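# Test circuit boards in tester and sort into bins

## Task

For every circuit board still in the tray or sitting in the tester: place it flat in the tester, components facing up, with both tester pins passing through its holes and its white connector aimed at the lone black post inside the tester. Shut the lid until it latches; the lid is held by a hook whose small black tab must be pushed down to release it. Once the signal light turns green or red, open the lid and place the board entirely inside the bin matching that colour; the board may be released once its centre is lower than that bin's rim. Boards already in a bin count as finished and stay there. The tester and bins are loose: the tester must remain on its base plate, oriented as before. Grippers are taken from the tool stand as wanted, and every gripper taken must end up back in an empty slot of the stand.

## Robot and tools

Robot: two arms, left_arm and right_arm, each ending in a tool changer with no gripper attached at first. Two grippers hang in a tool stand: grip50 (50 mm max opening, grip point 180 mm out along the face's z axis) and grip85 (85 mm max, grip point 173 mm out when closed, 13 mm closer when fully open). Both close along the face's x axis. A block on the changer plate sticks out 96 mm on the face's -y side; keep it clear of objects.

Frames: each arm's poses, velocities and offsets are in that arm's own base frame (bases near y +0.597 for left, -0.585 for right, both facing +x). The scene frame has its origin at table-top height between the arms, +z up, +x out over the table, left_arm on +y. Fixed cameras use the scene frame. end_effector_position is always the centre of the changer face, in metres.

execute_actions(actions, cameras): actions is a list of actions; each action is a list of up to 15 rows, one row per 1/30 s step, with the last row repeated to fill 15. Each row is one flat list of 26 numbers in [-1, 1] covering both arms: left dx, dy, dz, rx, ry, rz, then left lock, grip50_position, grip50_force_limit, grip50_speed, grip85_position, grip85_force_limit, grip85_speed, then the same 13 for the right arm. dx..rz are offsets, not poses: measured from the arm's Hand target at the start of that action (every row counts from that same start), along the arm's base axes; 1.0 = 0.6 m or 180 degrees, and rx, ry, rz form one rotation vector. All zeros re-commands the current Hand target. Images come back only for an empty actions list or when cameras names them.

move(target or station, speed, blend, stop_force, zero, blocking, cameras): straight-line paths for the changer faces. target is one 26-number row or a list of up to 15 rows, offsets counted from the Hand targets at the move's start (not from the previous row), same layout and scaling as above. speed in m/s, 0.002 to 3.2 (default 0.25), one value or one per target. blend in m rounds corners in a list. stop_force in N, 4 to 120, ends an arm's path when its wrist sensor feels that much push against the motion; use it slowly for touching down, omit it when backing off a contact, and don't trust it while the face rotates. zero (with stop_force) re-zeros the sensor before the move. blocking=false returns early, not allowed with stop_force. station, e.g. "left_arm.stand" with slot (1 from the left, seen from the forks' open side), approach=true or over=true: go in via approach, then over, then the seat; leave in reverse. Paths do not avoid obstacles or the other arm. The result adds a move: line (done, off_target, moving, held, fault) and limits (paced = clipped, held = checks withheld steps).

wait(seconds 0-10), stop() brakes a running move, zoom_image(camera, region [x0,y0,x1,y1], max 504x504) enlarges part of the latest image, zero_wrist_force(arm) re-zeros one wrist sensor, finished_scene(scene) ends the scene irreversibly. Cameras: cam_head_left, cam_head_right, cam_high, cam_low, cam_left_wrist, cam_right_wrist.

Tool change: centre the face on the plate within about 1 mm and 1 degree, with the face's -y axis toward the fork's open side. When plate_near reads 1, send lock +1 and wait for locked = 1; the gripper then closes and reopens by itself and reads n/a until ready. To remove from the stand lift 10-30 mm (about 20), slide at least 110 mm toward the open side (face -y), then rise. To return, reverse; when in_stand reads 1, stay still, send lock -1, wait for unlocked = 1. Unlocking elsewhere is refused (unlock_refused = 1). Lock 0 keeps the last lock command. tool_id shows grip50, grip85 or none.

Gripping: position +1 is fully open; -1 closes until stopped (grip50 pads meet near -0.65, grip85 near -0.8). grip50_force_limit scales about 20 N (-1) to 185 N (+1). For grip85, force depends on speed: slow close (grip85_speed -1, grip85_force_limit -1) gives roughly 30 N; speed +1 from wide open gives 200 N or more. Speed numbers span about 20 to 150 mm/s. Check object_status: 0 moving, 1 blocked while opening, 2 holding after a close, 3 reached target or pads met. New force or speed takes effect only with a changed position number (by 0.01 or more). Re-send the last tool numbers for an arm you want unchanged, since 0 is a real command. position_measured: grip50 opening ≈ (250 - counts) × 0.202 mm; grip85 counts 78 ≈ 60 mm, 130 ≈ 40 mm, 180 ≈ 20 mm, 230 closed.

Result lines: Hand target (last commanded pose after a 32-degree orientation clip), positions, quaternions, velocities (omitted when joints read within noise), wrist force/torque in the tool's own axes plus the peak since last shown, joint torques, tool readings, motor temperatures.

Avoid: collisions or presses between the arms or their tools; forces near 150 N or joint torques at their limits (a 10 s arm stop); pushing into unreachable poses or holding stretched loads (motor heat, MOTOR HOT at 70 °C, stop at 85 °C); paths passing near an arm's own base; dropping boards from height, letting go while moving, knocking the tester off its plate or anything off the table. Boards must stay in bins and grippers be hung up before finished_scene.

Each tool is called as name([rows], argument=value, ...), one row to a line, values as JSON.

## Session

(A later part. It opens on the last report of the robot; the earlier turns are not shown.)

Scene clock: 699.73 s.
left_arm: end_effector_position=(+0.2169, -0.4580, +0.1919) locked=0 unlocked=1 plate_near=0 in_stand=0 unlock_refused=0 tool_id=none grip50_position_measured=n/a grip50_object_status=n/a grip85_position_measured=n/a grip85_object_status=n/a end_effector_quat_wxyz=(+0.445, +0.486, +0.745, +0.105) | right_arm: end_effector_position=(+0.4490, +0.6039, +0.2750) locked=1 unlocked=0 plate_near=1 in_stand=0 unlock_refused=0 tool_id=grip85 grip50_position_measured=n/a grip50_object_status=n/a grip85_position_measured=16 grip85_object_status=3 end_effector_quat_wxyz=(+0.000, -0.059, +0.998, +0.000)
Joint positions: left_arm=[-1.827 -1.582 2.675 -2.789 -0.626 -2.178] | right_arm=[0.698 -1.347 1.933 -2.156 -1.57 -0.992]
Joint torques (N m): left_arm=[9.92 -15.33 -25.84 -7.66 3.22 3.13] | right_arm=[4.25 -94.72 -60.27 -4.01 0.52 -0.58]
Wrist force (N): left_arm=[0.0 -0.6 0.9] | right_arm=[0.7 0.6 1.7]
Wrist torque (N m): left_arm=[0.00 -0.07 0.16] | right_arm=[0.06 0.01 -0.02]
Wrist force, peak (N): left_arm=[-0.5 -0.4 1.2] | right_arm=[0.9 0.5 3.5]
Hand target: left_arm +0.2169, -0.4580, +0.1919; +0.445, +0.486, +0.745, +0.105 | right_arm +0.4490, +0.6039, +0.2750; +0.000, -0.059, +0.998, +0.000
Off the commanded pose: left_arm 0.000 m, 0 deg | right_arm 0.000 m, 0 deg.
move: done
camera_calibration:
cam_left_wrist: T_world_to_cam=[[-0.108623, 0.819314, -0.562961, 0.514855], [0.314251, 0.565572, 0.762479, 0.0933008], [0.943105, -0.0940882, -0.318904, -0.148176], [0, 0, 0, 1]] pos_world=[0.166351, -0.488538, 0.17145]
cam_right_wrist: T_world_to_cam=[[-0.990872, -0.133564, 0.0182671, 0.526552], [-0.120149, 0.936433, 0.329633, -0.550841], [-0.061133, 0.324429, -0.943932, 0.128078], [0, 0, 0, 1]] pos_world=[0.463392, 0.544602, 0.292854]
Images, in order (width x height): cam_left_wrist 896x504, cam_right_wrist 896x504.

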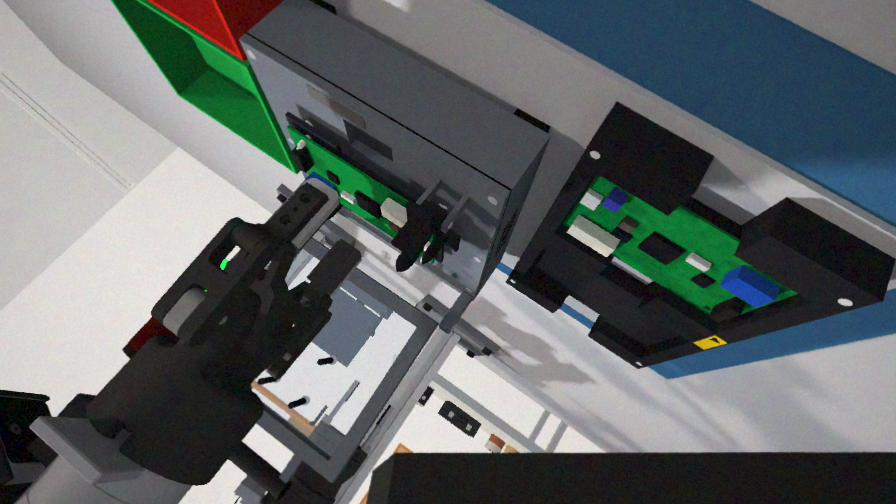

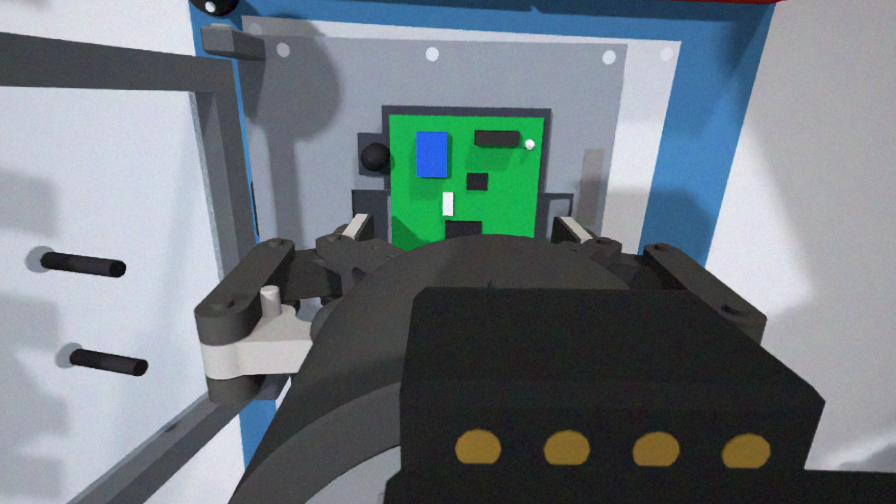

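move(target=[0,0,0,0,0,0,0,1,1,1,1,1,1,0,0,-0.05,0,0,0,0,1,1,1,0.9,-1,0], speed=0.025, stop_force=8, cameras=["cam_left_wrist", "cam_right_wrist"])

zoom_image(camera="cam_right_wrist", region=[300, 60, 620, 270])

zoom_image(camera="cam_left_wrist", region=[200, 80, 500, 330])

Scene clock: 705.53 s.
left_arm: end_effector_position=(+0.2169, -0.4580, +0.1919) locked=0 unlocked=1 plate_near=0 in_stand=0 unlock_refused=0 tool_id=none grip50_position_measured=n/a grip50_object_status=n/a grip85_position_measured=n/a grip85_object_status=n/a end_effector_quat_wxyz=(+0.445, +0.486, +0.745, +0.105) | right_arm: end_effector_position=(+0.4490, +0.6039, +0.2450) locked=1 unlocked=0 plate_near=1 in_stand=0 unlock_refused=0 tool_id=grip85 grip50_position_measured=n/a grip50_object_status=n/a grip85_position_measured=16 grip85_object_status=3 end_effector_quat_wxyz=(+0.000, -0.059, +0.998, +0.000)
Joint positions: left_arm=[-1.827 -1.582 2.675 -2.789 -0.626 -2.178] | right_arm=[0.698 -1.317 1.957 -2.211 -1.57 -0.992]
Joint torques (N m): left_arm=[10.09 -15.34 -24.9 -7.43 2.9 3.08] | right_arm=[-14.61 -96.44 -58.76 -4.13 0.42 -1.3]
Wrist force (N): left_arm=[-0.1 -0.4 1.0] | right_arm=[0.8 0.8 1.4]
Wrist torque (N m): left_arm=[0.02 -0.06 0.16] | right_arm=[0.05 0.03 -0.04]
Wrist force, peak (N): left_arm=[-0.1 -1.0 1.0] | right_arm=[0.7 0.6 2.8]
Hand target: left_arm +0.2169, -0.4580, +0.1919; +0.445, +0.486, +0.745, +0.105 | right_arm +0.4490, +0.6039, +0.2450; +0.000, -0.059, +0.998, +0.000
Off the commanded pose: left_arm 0.000 m, 0 deg | right_arm 0.000 m, 0 deg.
move: done
camera_calibration:
cam_left_wrist: T_world_to_cam=[[-0.108623, 0.819314, -0.562961, 0.514855], [0.314251, 0.565572, 0.762479, 0.0933008], [0.943105, -0.0940882, -0.318904, -0.148176], [0, 0, 0, 1]] pos_world=[0.166351, -0.488538, 0.17145]
cam_right_wrist: T_world_to_cam=[[-0.990872, -0.133564, 0.0182671, 0.5271], [-0.120149, 0.936433, 0.329633, -0.540952], [-0.061133, 0.324429, -0.943932, 0.0997598], [0, 0, 0, 1]] pos_world=[0.463392, 0.544602, 0.262854]
Images, in order (width x height): cam_left_wrist 896x504, cam_right_wrist 896x504.

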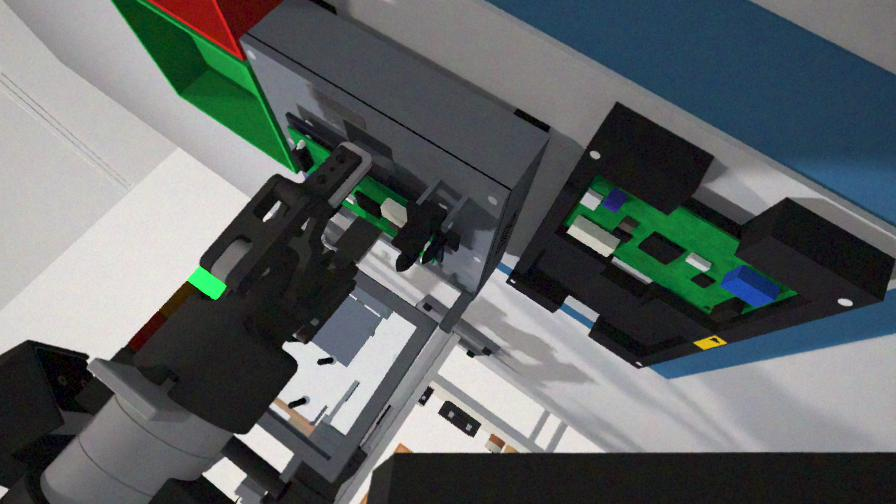

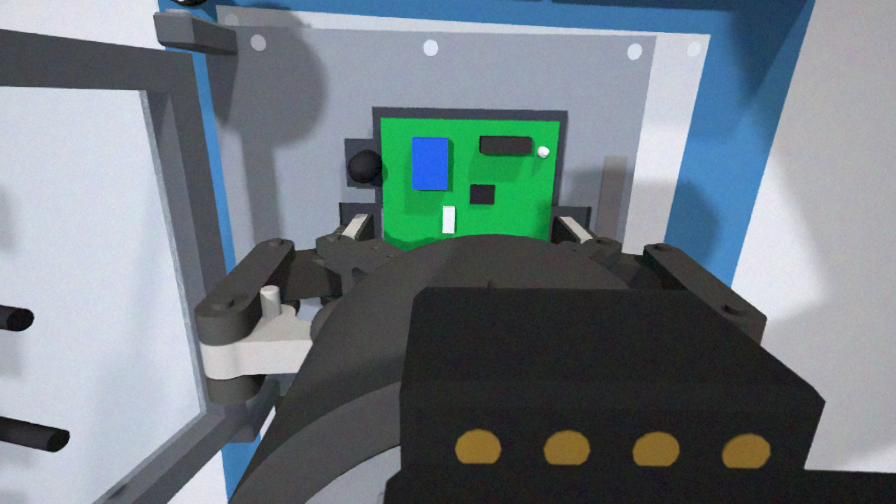

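Scaled by 1.575 from the camera's 896x504 image, which has a finer 1280x720 frame.

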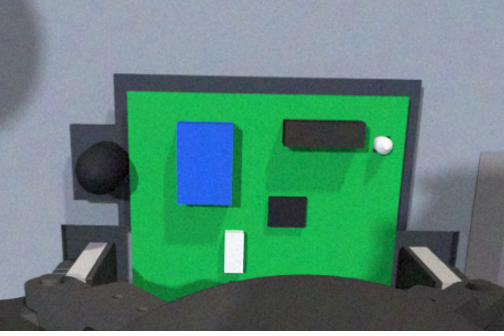

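Scaled by 1.680 from the camera's 896x504 image, which has a finer 1280x720 frame.

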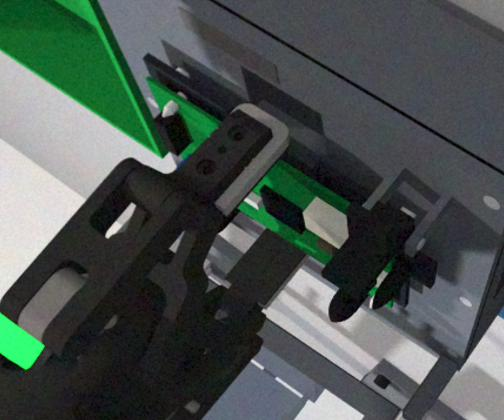

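move(target=[0,0,0,0,0,0,0,1,1,1,1,1,1,0,0,-0.02,0,0,0,0,1,1,1,0.9,-1,0], speed=0.02, stop_force=8, cameras=["cam_left_wrist", "cam_right_wrist"])

zoom_image(camera="cam_right_wrist", region=[300, 60, 620, 270])

zoom_image(camera="cam_left_wrist", region=[250, 100, 450, 270])

Scene clock: 713.53 s.
left_arm: end_effector_position=(+0.2169, -0.4580, +0.1919) locked=0 unlocked=1 plate_near=0 in_stand=0 unlock_refused=0 tool_id=none grip50_position_measured=n/a grip50_object_status=n/a grip85_position_measured=n/a grip85_object_status=n/a end_effector_quat_wxyz=(+0.445, +0.486, +0.745, +0.105) | right_arm: end_effector_position=(+0.4490, +0.6039, +0.2330) locked=1 unlocked=0 plate_near=1 in_stand=0 unlock_refused=0 tool_id=grip85 grip50_position_measured=n/a grip50_object_status=n/a grip85_position_measured=16 grip85_object_status=3 end_effector_quat_wxyz=(+0.000, -0.059, +0.998, +0.000)
Joint positions: left_arm=[-1.827 -1.582 2.675 -2.789 -0.626 -2.178] | right_arm=[0.698 -1.304 1.966 -2.233 -1.57 -0.992]
Joint torques (N m): left_arm=[9.87 -13.87 -24.75 -7.67 2.94 2.79] | right_arm=[-14.43 -97.1 -58 -3.98 0.27 -1.1]
Wrist force (N): left_arm=[0.1 -0.8 0.8] | right_arm=[0.9 0.7 1.2]
Wrist torque (N m): left_arm=[-0.01 -0.07 0.16] | right_arm=[0.03 0.03 -0.04]
Wrist force, peak (N): left_arm=[0.1 -0.5 1.3] | right_arm=[1.2 0.9 2.4]
Hand target: left_arm +0.2169, -0.4580, +0.1919; +0.445, +0.486, +0.745, +0.105 | right_arm +0.4490, +0.6039, +0.2330; +0.000, -0.059, +0.998, +0.000
Off the commanded pose: left_arm 0.000 m, 0 deg | right_arm 0.000 m, 0 deg.
move: done
camera_calibration:
cam_left_wrist: T_world_to_cam=[[-0.108623, 0.819314, -0.562961, 0.514855], [0.314251, 0.565572, 0.762479, 0.0933008], [0.943105, -0.0940882, -0.318904, -0.148176], [0, 0, 0, 1]] pos_world=[0.166351, -0.488538, 0.17145]
cam_right_wrist: T_world_to_cam=[[-0.990872, -0.133564, 0.0182671, 0.527319], [-0.120149, 0.936433, 0.329633, -0.536997], [-0.061133, 0.324429, -0.943932, 0.0884326], [0, 0, 0, 1]] pos_world=[0.463392, 0.544602, 0.250854]
Images, in order (width x height): cam_left_wrist 896x504, cam_right_wrist 896x504.

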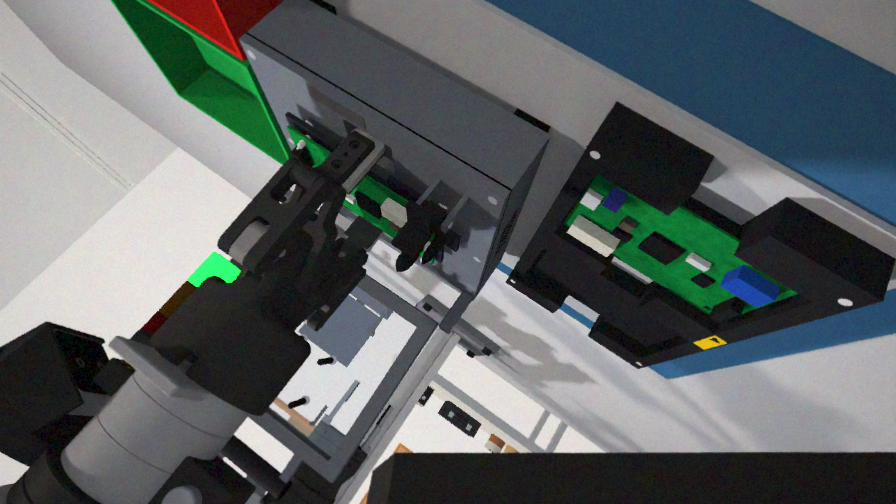

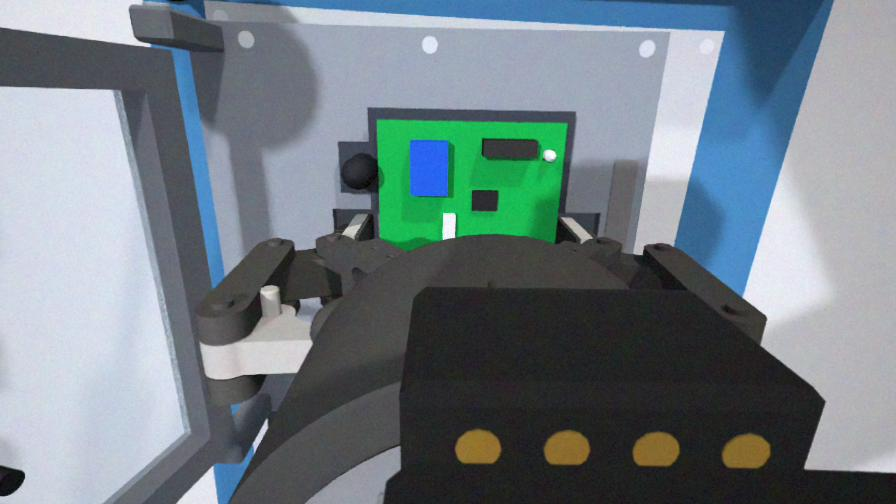

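Scaled by 1.575 from the camera's 896x504 image, which has a finer 1280x720 frame.

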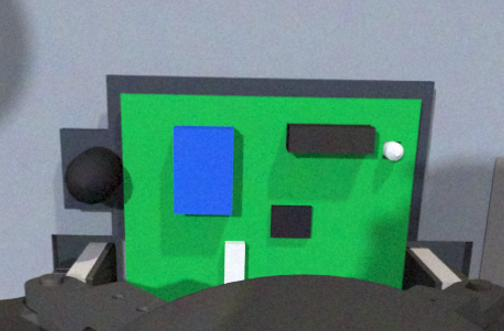

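Scaled by 2.520 from the camera's 896x504 image, which has a finer 1280x720 frame.

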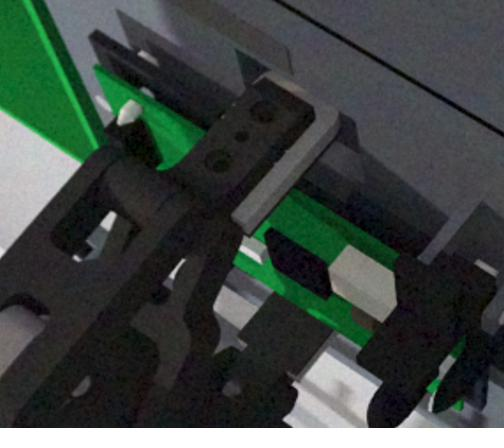

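execute_actions([
  [[0,0,0,0,0,0,0,1,1,1,1,1,1,0,0,0,0,0,0,0,1,1,1,-1,-1,-1]],
  [[0,0,0,0,0,0,0,1,1,1,1,1,1,0,0,0,0,0,0,0,1,1,1,-1,-1,-1]],
], cameras=["cam_right_wrist"])

zoom_image(camera="cam_right_wrist", region=[300, 60, 620, 270])

Scene clock: 718.60 s.
left_arm: end_effector_position=(+0.2169, -0.4580, +0.1919) locked=0 unlocked=1 plate_near=0 in_stand=0 unlock_refused=0 tool_id=none grip50_position_measured=n/a grip50_object_status=n/a grip85_position_measured=n/a grip85_object_status=n/a end_effector_quat_wxyz=(+0.445, +0.486, +0.745, +0.105) | right_arm: end_effector_position=(+0.4490, +0.6039, +0.2330) locked=1 unlocked=0 plate_near=1 in_stand=0 unlock_refused=0 tool_id=grip85 grip50_position_measured=n/a grip50_object_status=n/a grip85_position_measured=46 grip85_object_status=2 end_effector_quat_wxyz=(+0.000, -0.059, +0.998, +0.000)
Joint positions: left_arm=[-1.827 -1.582 2.675 -2.789 -0.626 -2.178] | right_arm=[0.698 -1.304 1.966 -2.233 -1.57 -0.992]
Joint torques (N m): left_arm=[8.97 -16.34 -23.51 -7.72 2.99 2.95] | right_arm=[-12.37 -75.22 -58.87 -18.72 -5.42 -0.92]
Wrist force (N): left_arm=[0.3 -0.4 0.9] | right_arm=[29.0 -2.2 -13.7]
Wrist torque (N m): left_arm=[0.02 -0.08 0.16] | right_arm=[0.49 4.95 -0.06]
Wrist force, peak (N): left_arm=[0.2 -0.7 1.2] | right_arm=[29.1 -1.7 -13.8]
Hand target: left_arm +0.2169, -0.4580, +0.1919; +0.445, +0.486, +0.745, +0.105 | right_arm +0.4490, +0.6039, +0.2330; +0.000, -0.059, +0.998, +0.000
Off the commanded pose: left_arm 0.000 m, 0 deg | right_arm 0.000 m, 0 deg.
camera_calibration:
cam_right_wrist: T_world_to_cam=[[-0.990872, -0.133564, 0.0182671, 0.527319], [-0.120149, 0.936433, 0.329633, -0.536997], [-0.061133, 0.324429, -0.943932, 0.0884326], [0, 0, 0, 1]] pos_world=[0.463392, 0.544602, 0.250854]
Images, in order (width x height): cam_right_wrist 896x504.

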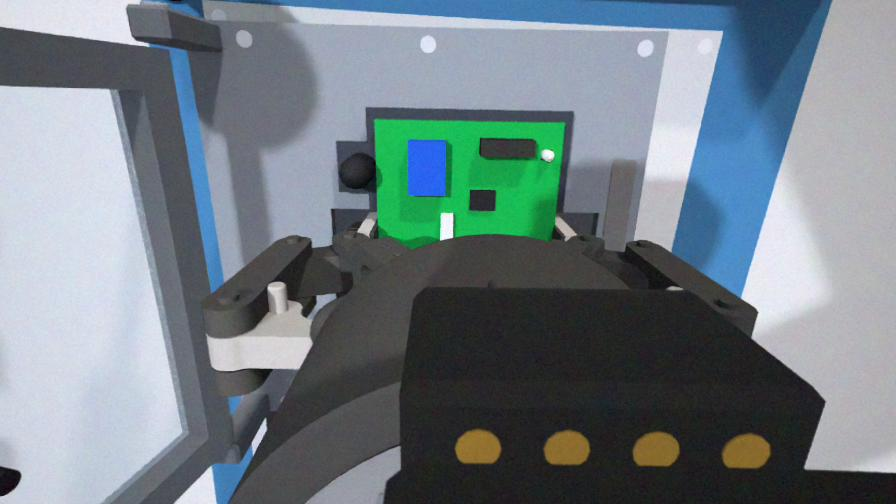

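Scaled by 1.575 from the camera's 896x504 image, which has a finer 1280x720 frame.

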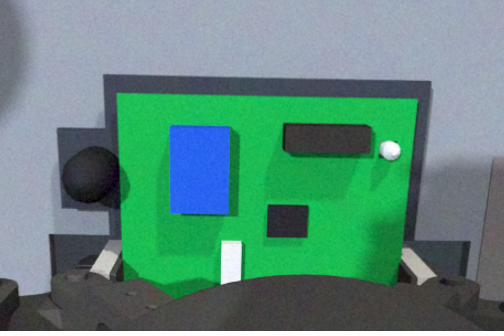

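move(target=[0,0,0,0,0,0,0,1,1,1,1,1,1,-0.004,0,0.0025,0,0,0,0,1,1,1,-1,-1,-1], speed=0.02)

Scene clock: 723.33 s.
left_arm: end_effector_position=(+0.2169, -0.4580, +0.1919) locked=0 unlocked=1 plate_near=0 in_stand=0 unlock_refused=0 tool_id=none grip50_position_measured=n/a grip50_object_status=n/a grip85_position_measured=n/a grip85_object_status=n/a end_effector_quat_wxyz=(+0.445, +0.486, +0.745, +0.105) | right_arm: end_effector_position=(+0.4467, +0.6039, +0.2345) locked=1 unlocked=0 plate_near=1 in_stand=0 unlock_refused=0 tool_id=grip85 grip50_position_measured=n/a grip50_object_status=n/a grip85_position_measured=46 grip85_object_status=2 end_effector_quat_wxyz=(+0.000, -0.059, +0.998, +0.000)
Joint positions: left_arm=[-1.827 -1.582 2.675 -2.789 -0.626 -2.178] | right_arm=[0.7 -1.307 1.968 -2.231 -1.57 -0.99]
Joint torques (N m): left_arm=[10.38 -14.43 -24.88 -7.46 2.82 2.81] | right_arm=[24.17 -90.59 -33.84 -1.2 3.02 2.01]
Wrist force (N): left_arm=[-0.2 -0.4 0.8] | right_arm=[-11.2 0.6 7.2]
Wrist torque (N m): left_arm=[0.02 -0.04 0.16] | right_arm=[0.07 -1.91 -0.04]
Wrist force, peak (N): left_arm=[0.0 -0.6 1.3] | right_arm=[29.7 -2.0 -13.9]
Hand target: left_arm +0.2169, -0.4580, +0.1919; +0.445, +0.486, +0.745, +0.105 | right_arm +0.4466, +0.6039, +0.2345; +0.000, -0.059, +0.998, +0.000
Off the commanded pose: left_arm 0.000 m, 0 deg | right_arm 0.000 m, 0 deg.
move: done

move(target=[0,0,0,0,0,0,0,1,1,1,1,1,1,0.001,0,0.042,0,0,0,0,1,1,1,-1,-1,-1], speed=0.03, cameras=["cam_left_wrist", "cam_right_wrist"])

zoom_image(camera="cam_left_wrist", region=[200, 80, 500, 330])

Scene clock: 726.73 s.
left_arm: end_effector_position=(+0.2169, -0.4580, +0.1919) locked=0 unlocked=1 plate_near=0 in_stand=0 unlock_refused=0 tool_id=none grip50_position_measured=n/a grip50_object_status=n/a grip85_position_measured=n/a grip85_object_status=n/a end_effector_quat_wxyz=(+0.445, +0.486, +0.745, +0.105) | right_arm: end_effector_position=(+0.4473, +0.6040, +0.2599) locked=1 unlocked=0 plate_near=1 in_stand=0 unlock_refused=0 tool_id=grip85 grip50_position_measured=n/a grip50_object_status=n/a grip85_position_measured=46 grip85_object_status=2 end_effector_quat_wxyz=(+0.000, -0.059, +0.998, +0.000)
Joint positions: left_arm=[-1.827 -1.582 2.675 -2.789 -0.626 -2.178] | right_arm=[0.699 -1.333 1.947 -2.184 -1.57 -0.99]
Joint torques (N m): left_arm=[8.88 -15.01 -25.13 -7.77 2.89 3.16] | right_arm=[-16.87 -76.84 -41.78 -10.52 -0.94 -3.02]
Wrist force (N): left_arm=[-0.1 -0.3 1.0] | right_arm=[0.8 0.6 2.4]
Wrist torque (N m): left_arm=[0.03 -0.05 0.16] | right_arm=[0.06 0.02 0.01]
Wrist force, peak (N): left_arm=[-0.2 -0.6 1.3] | right_arm=[-12.9 1.7 6.7]
Hand target: left_arm +0.2169, -0.4580, +0.1919; +0.445, +0.486, +0.745, +0.105 | right_arm +0.4472, +0.6039, +0.2597; +0.000, -0.059, +0.998, +0.000
Off the commanded pose: left_arm 0.000 m, 0 deg | right_arm 0.000 m, 0 deg.
move: done
camera_calibration:
cam_left_wrist: T_world_to_cam=[[-0.108623, 0.819314, -0.562961, 0.514855], [0.314251, 0.565572, 0.762479, 0.0933008], [0.943105, -0.0940882, -0.318904, -0.148176], [0, 0, 0, 1]] pos_world=[0.166351, -0.488538, 0.17145]
cam_right_wrist: T_world_to_cam=[[-0.990878, -0.133532, 0.0181735, 0.525155], [-0.12015, 0.936437, 0.329621, -0.546067], [-0.0610333, 0.324431, -0.943938, 0.113675], [0, 0, 0, 1]] pos_world=[0.461693, 0.544602, 0.277753]
Images, in order (width x height): cam_left_wrist 896x504, cam_right_wrist 896x504.

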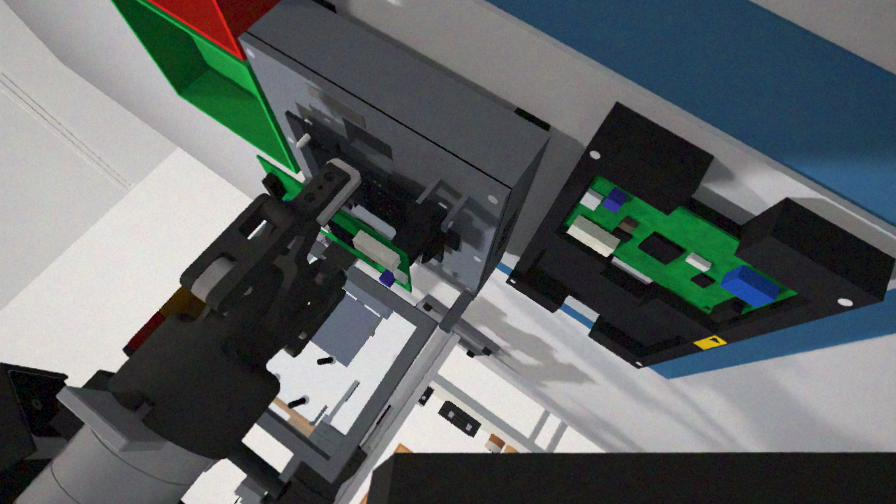

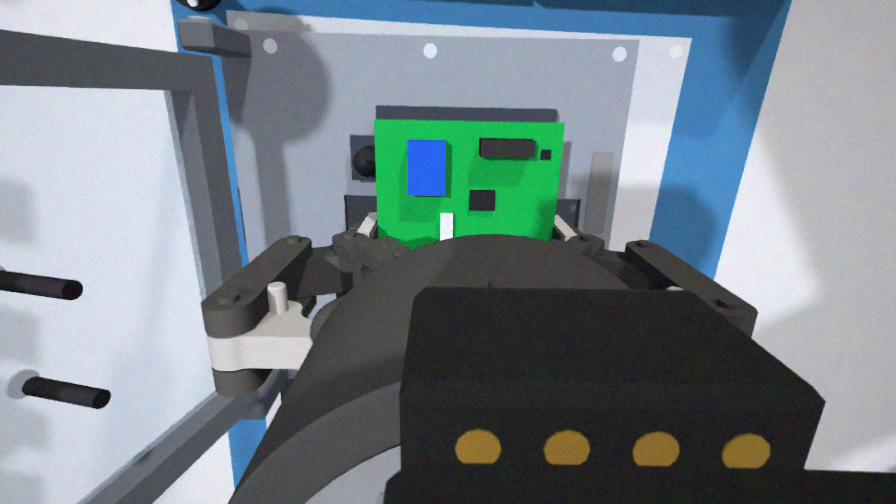

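Scaled by 1.680 from the camera's 896x504 image, which has a finer 1280x720 frame.

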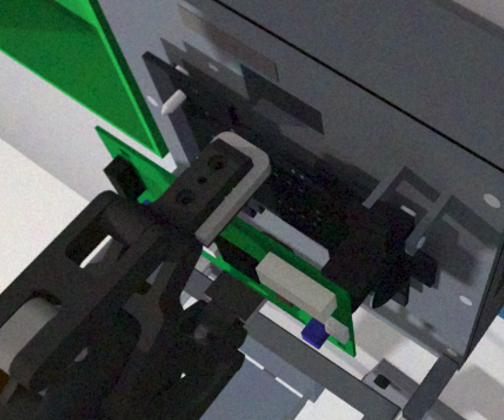

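move([
  [0,0,0,0,0,0,0,1,1,1,1,1,1,-0.0117,0,0.1667,0,0,0,0,1,1,1,-1,-1,-1],
  [0,0,0,0,0,0,0,1,1,1,1,1,1,-0.0117,-0.25,0.1667,0,0,0,0,1,1,1,-1,-1,-1],
  [0,0,0,0,0,0,0,1,1,1,1,1,1,0.0967,-0.3317,0.1667,0,0,0,0,1,1,1,-1,-1,-1],
], blend=[0.03, 0.03, 0], speed=0.15, cameras=["cam_right_wrist", "cam_high", "cam_low", "cam_head_right"])

Scene clock: 745.30 s.
left_arm: end_effector_position=(+0.2169, -0.4580, +0.1919) locked=0 unlocked=1 plate_near=0 in_stand=0 unlock_refused=0 tool_id=none grip50_position_measured=n/a grip50_object_status=n/a grip85_position_measured=n/a grip85_object_status=n/a end_effector_quat_wxyz=(+0.445, +0.486, +0.745, +0.105) | right_arm: end_effector_position=(+0.5054, +0.4049, +0.3598) locked=1 unlocked=0 plate_near=1 in_stand=0 unlock_refused=0 tool_id=grip85 grip50_position_measured=n/a grip50_object_status=n/a grip85_position_measured=46 grip85_object_status=2 end_effector_quat_wxyz=(+0.000, -0.059, +0.998, +0.000)
Joint positions: left_arm=[-1.827 -1.582 2.675 -2.789 -0.626 -2.178] | right_arm=[0.403 -1.59 2.036 -2.016 -1.57 -1.287]
Joint torques (N m): left_arm=[9.39 -14.95 -24.75 -7.26 2.74 2.62] | right_arm=[5.45 -71.01 -43.37 -9.42 1.35 1.91]
Wrist force (N): left_arm=[-0.1 -0.6 0.8] | right_arm=[1.4 1.6 2.2]
Wrist torque (N m): left_arm=[0.00 -0.05 0.16] | right_arm=[0.16 -0.08 0.04]
Wrist force, peak (N): left_arm=[-0.3 -0.5 1.3] | right_arm=[1.7 -0.1 9.7]
Hand target: left_arm +0.2169, -0.4580, +0.1919; +0.445, +0.486, +0.745, +0.105 | right_arm +0.5053, +0.4049, +0.3597; +0.000, -0.059, +0.998, +0.000
Off the commanded pose: left_arm 0.000 m, 0 deg | right_arm 0.000 m, 0 deg.
move: done
camera_calibration:
cam_right_wrist: T_world_to_cam=[[-0.990896, -0.133407, 0.0181125, 0.554227], [-0.120052, 0.936454, 0.329609, -0.385728], [-0.0609336, 0.324434, -0.943944, 0.276025], [0, 0, 0, 1]] pos_world=[0.519693, 0.345602, 0.377653]
Images, in order (width x height): cam_head_right 896x504, cam_high 896x504, cam_low 896x504, cam_right_wrist 896x504.

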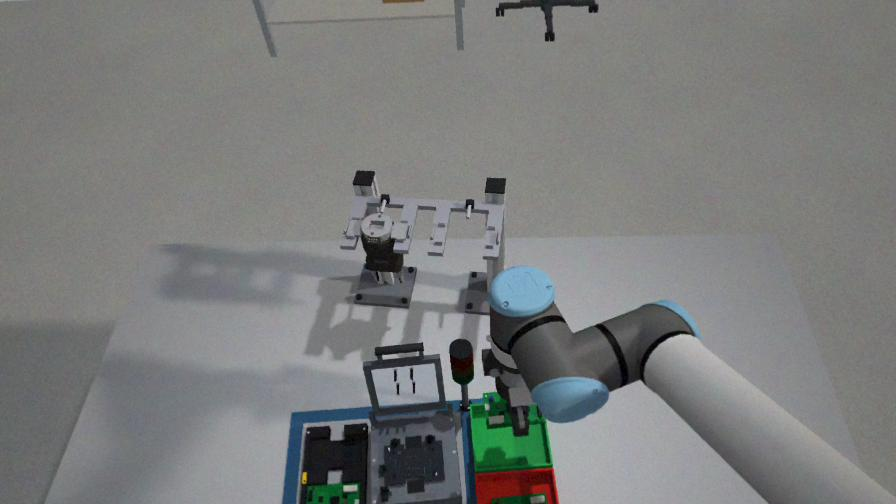

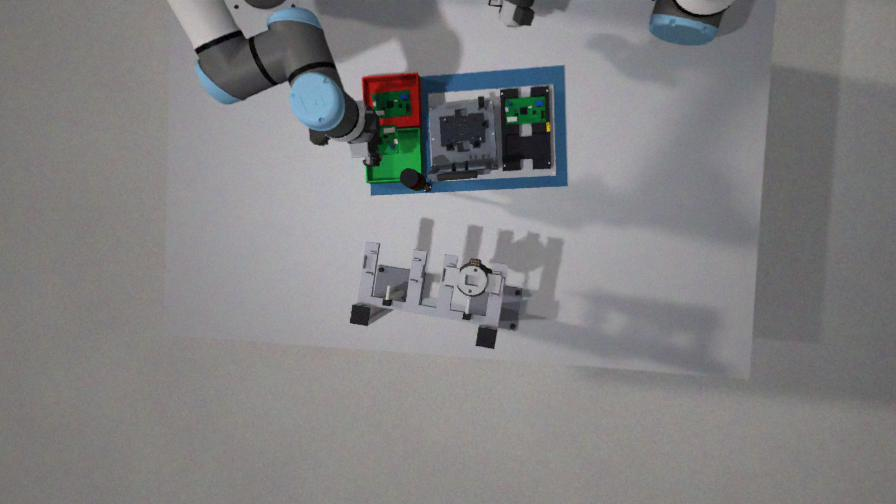

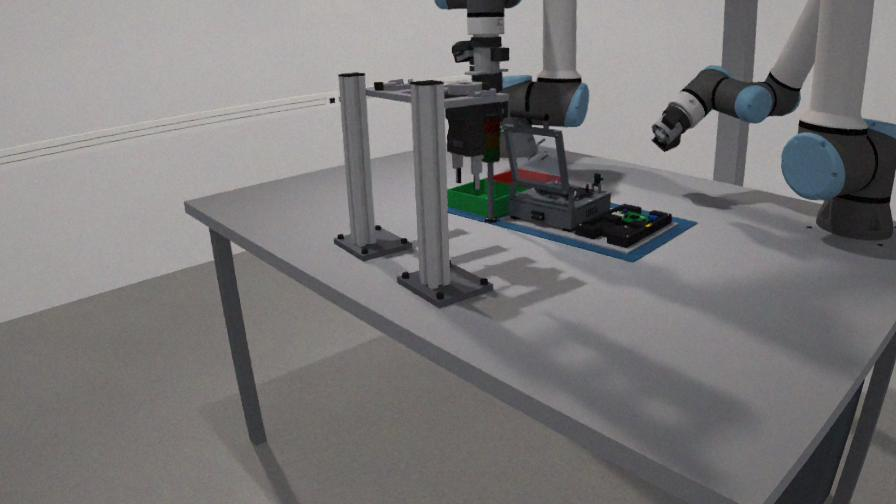

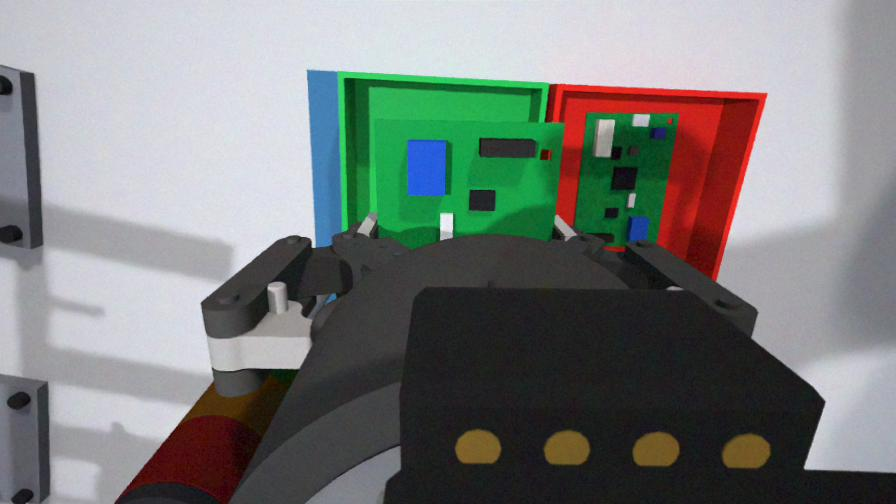

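move([
  [0,0,0,0,0,0,0,1,1,1,1,1,1,0.0097,0.007,-0.19,0,0,0,0,1,1,1,-1,-1,-1],
], speed=0.12)

move(target=[0,0,0,0,0,0,0,1,1,1,1,1,1,0,0,-0.1,0,0,0,0,1,1,1,-1,-1,-1], speed=0.03, stop_force=7, cameras=["cam_right_wrist", "cam_high", "cam_low", "cam_left_wrist"])

Scene clock: 756.10 s.
left_arm: end_effector_position=(+0.2169, -0.4580, +0.1919) locked=0 unlocked=1 plate_near=0 in_stand=0 unlock_refused=0 tool_id=none grip50_position_measured=n/a grip50_object_status=n/a grip85_position_measured=n/a grip85_object_status=n/a end_effector_quat_wxyz=(+0.445, +0.486, +0.745, +0.105) | right_arm: end_effector_position=(+0.5110, +0.4091, +0.2457) locked=1 unlocked=0 plate_near=1 in_stand=0 unlock_refused=0 tool_id=grip85 grip50_position_measured=n/a grip50_object_status=n/a grip85_position_measured=46 grip85_object_status=2 end_effector_quat_wxyz=(+0.000, -0.059, +0.998, +0.000)
Joint positions: left_arm=[-1.827 -1.582 2.675 -2.789 -0.626 -2.178] | right_arm=[0.406 -1.465 2.139 -2.245 -1.57 -1.284]
Joint torques (N m): left_arm=[9.81 -14.72 -24.75 -6.97 2.49 2.77] | right_arm=[17.79 -62.71 -57.32 -5.95 0.98 2.46]
Wrist force (N): left_arm=[-0.1 -0.5 0.8] | right_arm=[0.6 0.9 2.5]
Wrist torque (N m): left_arm=[0.01 -0.06 0.16] | right_arm=[0.13 0.01 0.02]
Wrist force, peak (N): left_arm=[0.0 -0.4 1.3] | right_arm=[1.0 0.9 7.6]
Hand target: left_arm +0.2169, -0.4580, +0.1919; +0.445, +0.486, +0.745, +0.105 | right_arm +0.5111, +0.4091, +0.2457; +0.000, -0.059, +0.998, +0.000
Off the commanded pose: left_arm 0.000 m, 0 deg | right_arm 0.000 m, 0 deg.
move: done

Scene clock: 759.03 s.
left_arm: end_effector_position=(+0.2169, -0.4580, +0.1919) locked=0 unlocked=1 plate_near=0 in_stand=0 unlock_refused=0 tool_id=none grip50_position_measured=n/a grip50_object_status=n/a grip85_position_measured=n/a grip85_object_status=n/a end_effector_quat_wxyz=(+0.445, +0.486, +0.745, +0.105) | right_arm: end_effector_position=(+0.5111, +0.4091, +0.1896) locked=1 unlocked=0 plate_near=1 in_stand=0 unlock_refused=0 tool_id=grip85 grip50_position_measured=n/a grip50_object_status=n/a grip85_position_measured=46 grip85_object_status=2 end_effector_quat_wxyz=(+0.000, -0.059, +0.998, +0.000)
Joint positions: left_arm=[-1.827 -1.582 2.675 -2.789 -0.626 -2.178] | right_arm=[0.406 -1.391 2.183 -2.362 -1.57 -1.284]
Joint torques (N m): left_arm=[10.95 -18.02 -24.37 -7.2 2.86 3.02] | right_arm=[1.88 -56.22 -50.05 -6.51 0.59 -1.1]
Wrist force (N): left_arm=[-0.1 -0.5 1.0] | right_arm=[0.9 0.7 -6.5]
Wrist torque (N m): left_arm=[0.01 -0.05 0.16] | right_arm=[0.24 -0.12 0.02]
Wrist force, peak (N): left_arm=[0.3 -0.4 1.3] | right_arm=[16.3 -6.6 -56.8]
Hand target: left_arm +0.2169, -0.4580, +0.1919; +0.445, +0.486, +0.745, +0.105 | right_arm +0.5111, +0.4091, +0.1896; +0.000, -0.059, +0.998, +0.000 (not the last commanded pose)
Off the commanded pose: left_arm 0.000 m, 0 deg | right_arm 0.004 m, 0 deg.
move: contact (right_arm)
camera_calibration:
cam_left_wrist: T_world_to_cam=[[-0.108623, 0.819314, -0.562961, 0.514855], [0.314251, 0.565572, 0.762479, 0.0933008], [0.943105, -0.0940882, -0.318904, -0.148176], [0, 0, 0, 1]] pos_world=[0.166351, -0.488538, 0.17145]
cam_right_wrist: T_world_to_cam=[[-0.990872, -0.133564, 0.0182671, 0.563528], [-0.120149, 0.936433, 0.329633, -0.332824], [-0.061133, 0.324429, -0.943932, 0.114455], [0, 0, 0, 1]] pos_world=[0.525392, 0.349802, 0.207454]
Images, in order (width x height): cam_high 896x504, cam_low 896x504, cam_left_wrist 896x504, cam_right_wrist 896x504.

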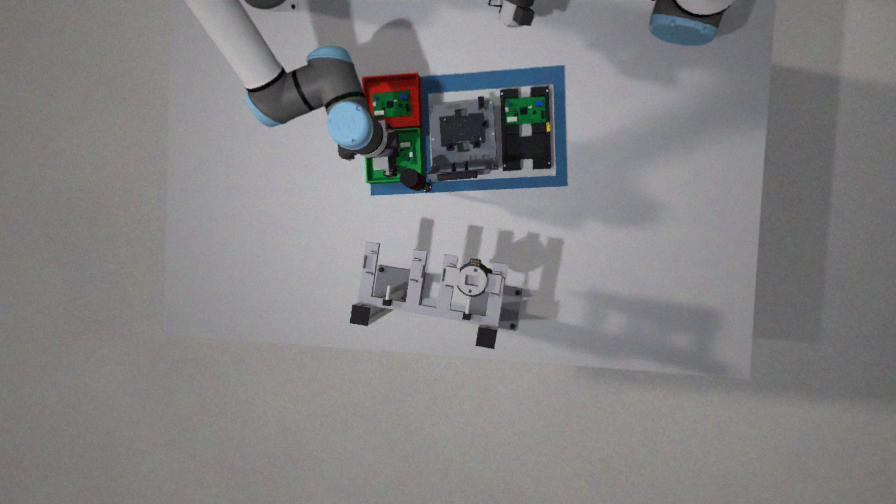

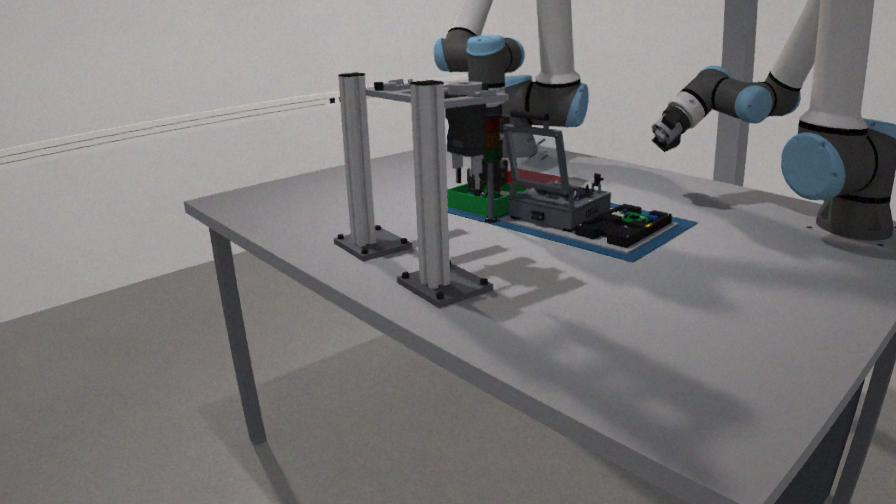

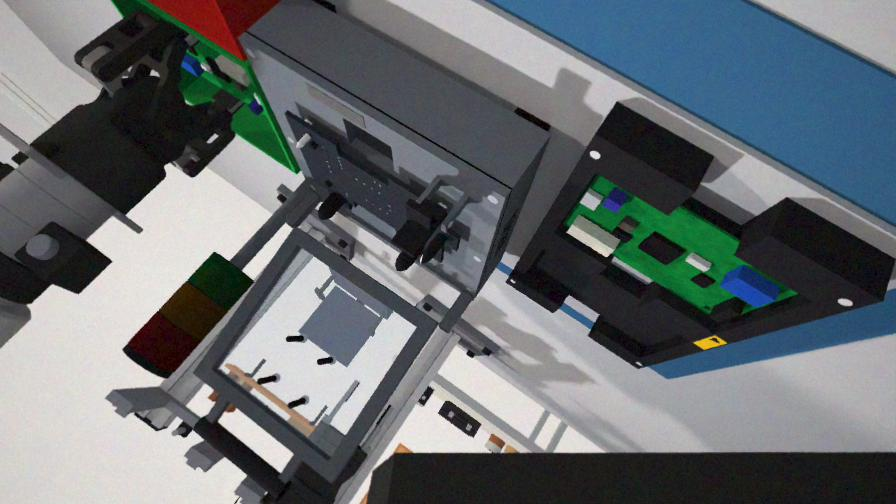

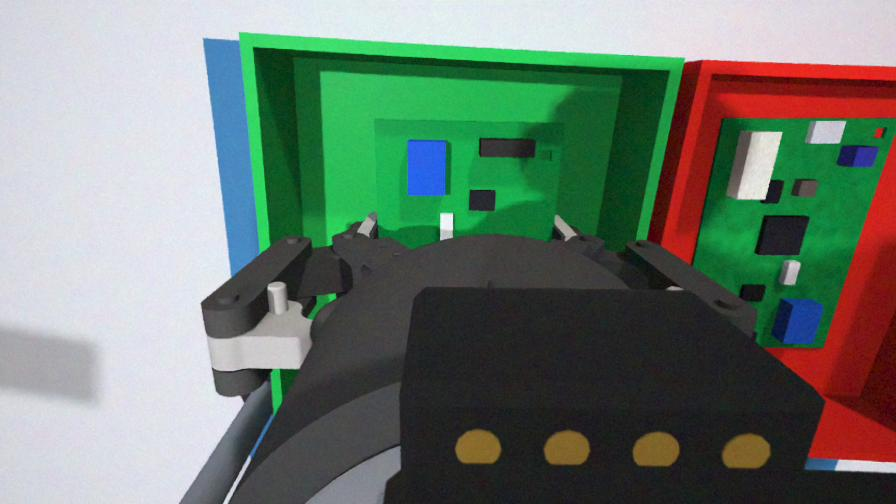

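execute_actions([
  [[0,0,0,0,0,0,0,1,1,1,1,1,1,0,0,0,0,0,0,0,1,1,1,0.85,-1,-1]],
  [[0,0,0,0,0,0,0,1,1,1,1,1,1,0,0,0,0,0,0,0,1,1,1,0.85,-1,-1]],
], cameras=["cam_right_wrist"])

Scene clock: 769.40 s.
left_arm: end_effector_position=(+0.2169, -0.4580, +0.1919) locked=0 unlocked=1 plate_near=0 in_stand=0 unlock_refused=0 tool_id=none grip50_position_measured=n/a grip50_object_status=n/a grip85_position_measured=n/a grip85_object_status=n/a end_effector_quat_wxyz=(+0.445, +0.486, +0.745, +0.105) | right_arm: end_effector_position=(+0.5111, +0.4091, +0.1896) locked=1 unlocked=0 plate_near=1 in_stand=0 unlock_refused=0 tool_id=grip85 grip50_position_measured=n/a grip50_object_status=n/a grip85_position_measured=22 grip85_object_status=3 end_effector_quat_wxyz=(+0.000, -0.059, +0.998, +0.000)
Joint positions: left_arm=[-1.827 -1.582 2.675 -2.789 -0.626 -2.178] | right_arm=[0.406 -1.391 2.183 -2.362 -1.57 -1.284]
Joint torques (N m): left_arm=[12.42 -14.63 -24.48 -7.72 2.5 2.81] | right_arm=[2.46 -79.01 -49.91 -8.7 0.9 -0.84]
Wrist force (N): left_arm=[0.0 -0.3 0.7] | right_arm=[0.6 1.1 1.8]
Wrist torque (N m): left_arm=[0.03 -0.07 0.16] | right_arm=[0.14 0.02 0.03]
Wrist force, peak (N): left_arm=[-0.1 -0.5 1.4] | right_arm=[0.9 0.6 -6.8]
Hand target: left_arm +0.2169, -0.4580, +0.1919; +0.445, +0.486, +0.745, +0.105 | right_arm +0.5111, +0.4091, +0.1896; +0.000, -0.059, +0.998, +0.000
Off the commanded pose: left_arm 0.000 m, 0 deg | right_arm 0.000 m, 0 deg.
camera_calibration:
cam_right_wrist: T_world_to_cam=[[-0.990872, -0.133564, 0.0182671, 0.563528], [-0.120149, 0.936433, 0.329633, -0.332824], [-0.061133, 0.324429, -0.943932, 0.114455], [0, 0, 0, 1]] pos_world=[0.525392, 0.349802, 0.207454]
Images, in order (width x height): cam_right_wrist 896x504.

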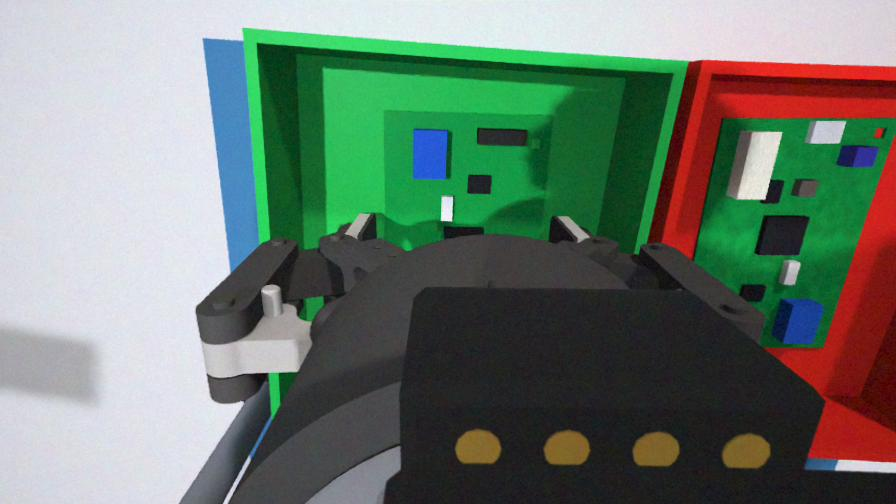

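move(target=[-0.262,0.13,0.347,0,0.12,-0.06,0,1,1,1,1,1,1,0,0,0.2833,0,0,0,0,1,1,1,0.85,-1,0], speed=0.25, cameras=["cam_left_wrist", "cam_right_wrist", "cam_high"])

Scene clock: 787.27 s.
left_arm: end_effector_position=(+0.0597, -0.3801, +0.4001) locked=0 unlocked=1 plate_near=0 in_stand=0 unlock_refused=0 tool_id=none grip50_position_measured=n/a grip50_object_status=n/a grip85_position_measured=n/a grip85_object_status=n/a end_effector_quat_wxyz=(+0.306, +0.564, +0.766, -0.030) | right_arm: end_effector_position=(+0.5111, +0.4091, +0.3596) locked=1 unlocked=0 plate_near=1 in_stand=0 unlock_refused=0 tool_id=grip85 grip50_position_measured=n/a grip50_object_status=n/a grip85_position_measured=22 grip85_object_status=3 end_effector_quat_wxyz=(+0.000, -0.059, +0.998, +0.000)
Joint positions: left_arm=[-2.243 -2.357 2.474 -1.731 -0.948 -2.53] | right_arm=[0.406 -1.578 2.024 -2.017 -1.57 -1.284]
Joint torques (N m): left_arm=[-11.51 5.97 -65.35 -3.89 -0.53 2.97] | right_arm=[11.99 -64.24 -46.58 -8.3 1.01 1.29]
Wrist force (N): left_arm=[-0.1 1.0 1.1] | right_arm=[1.5 1.3 1.7]
Wrist torque (N m): left_arm=[-0.08 0.00 -0.35] | right_arm=[0.14 -0.09 0.04]
Wrist force, peak (N): left_arm=[0.8 -2.0 5.2] | right_arm=[1.1 1.0 7.0]
Hand target: left_arm +0.0597, -0.3800, +0.4001; +0.306, +0.564, +0.766, -0.030 | right_arm +0.5111, +0.4091, +0.3596; +0.000, -0.059, +0.998, +0.000
Off the commanded pose: left_arm 0.000 m, 0 deg | right_arm 0.000 m, 0 deg.
move: done
camera_calibration:
cam_left_wrist: T_world_to_cam=[[-0.155238, 0.844459, -0.512631, 0.543235], [0.669166, 0.471626, 0.57427, -0.0417093], [0.726718, -0.253886, -0.638297, 0.153665], [0, 0, 0, 1]] pos_world=[0.000570113, -0.400055, 0.400516]
cam_right_wrist: T_world_to_cam=[[-0.990878, -0.133532, 0.0181735, 0.560549], [-0.12015, 0.936437, 0.329621, -0.388846], [-0.0610333, 0.324431, -0.943938, 0.274878], [0, 0, 0, 1]] pos_world=[0.525493, 0.349802, 0.377453]
Images, in order (width x height): cam_high 896x504, cam_left_wrist 896x504, cam_right_wrist 896x504.

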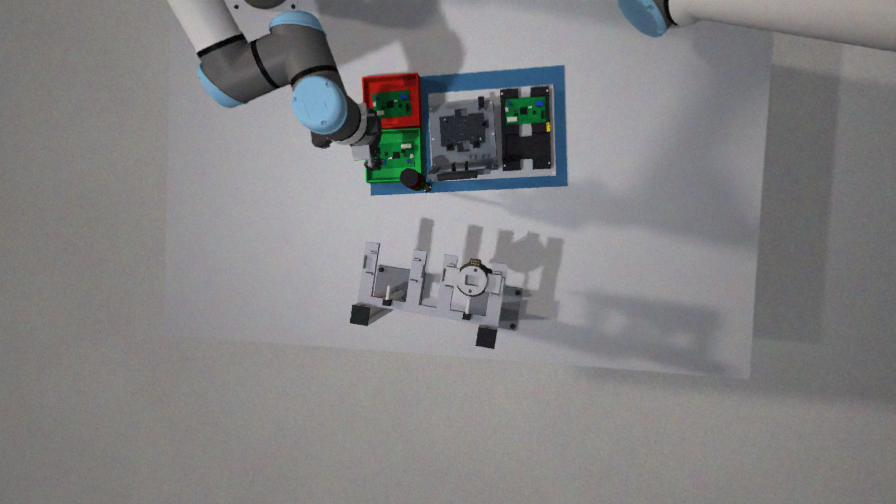

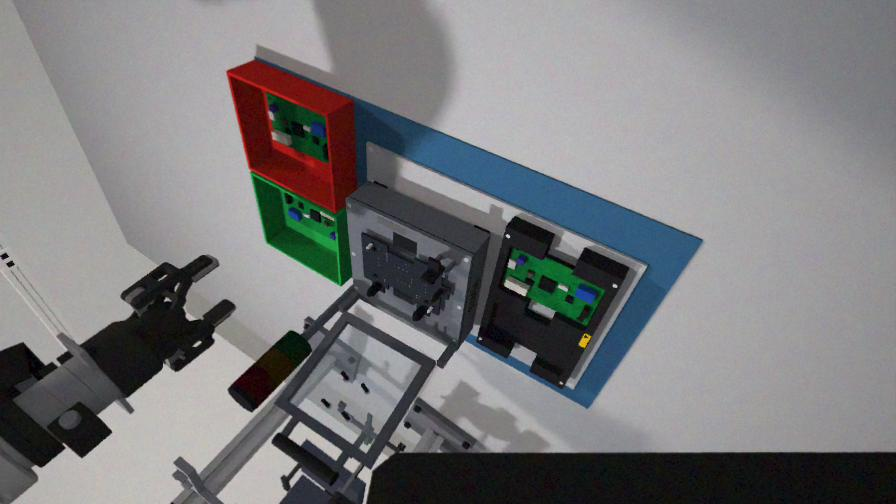

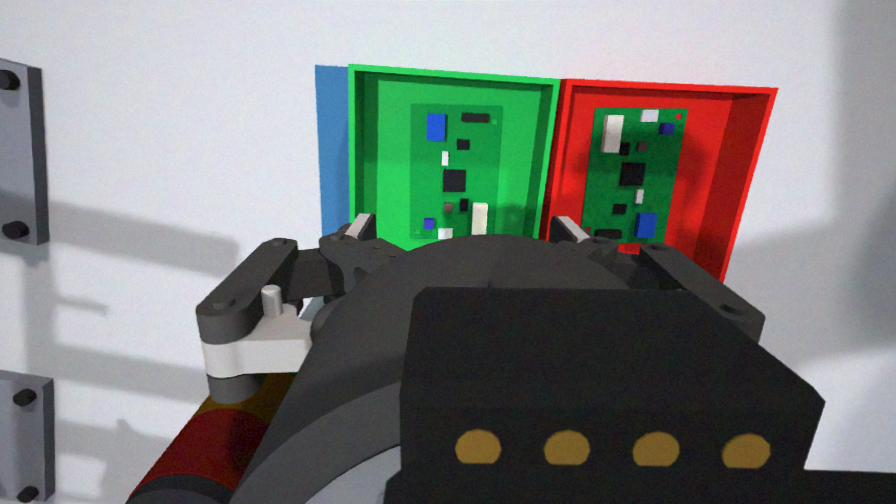

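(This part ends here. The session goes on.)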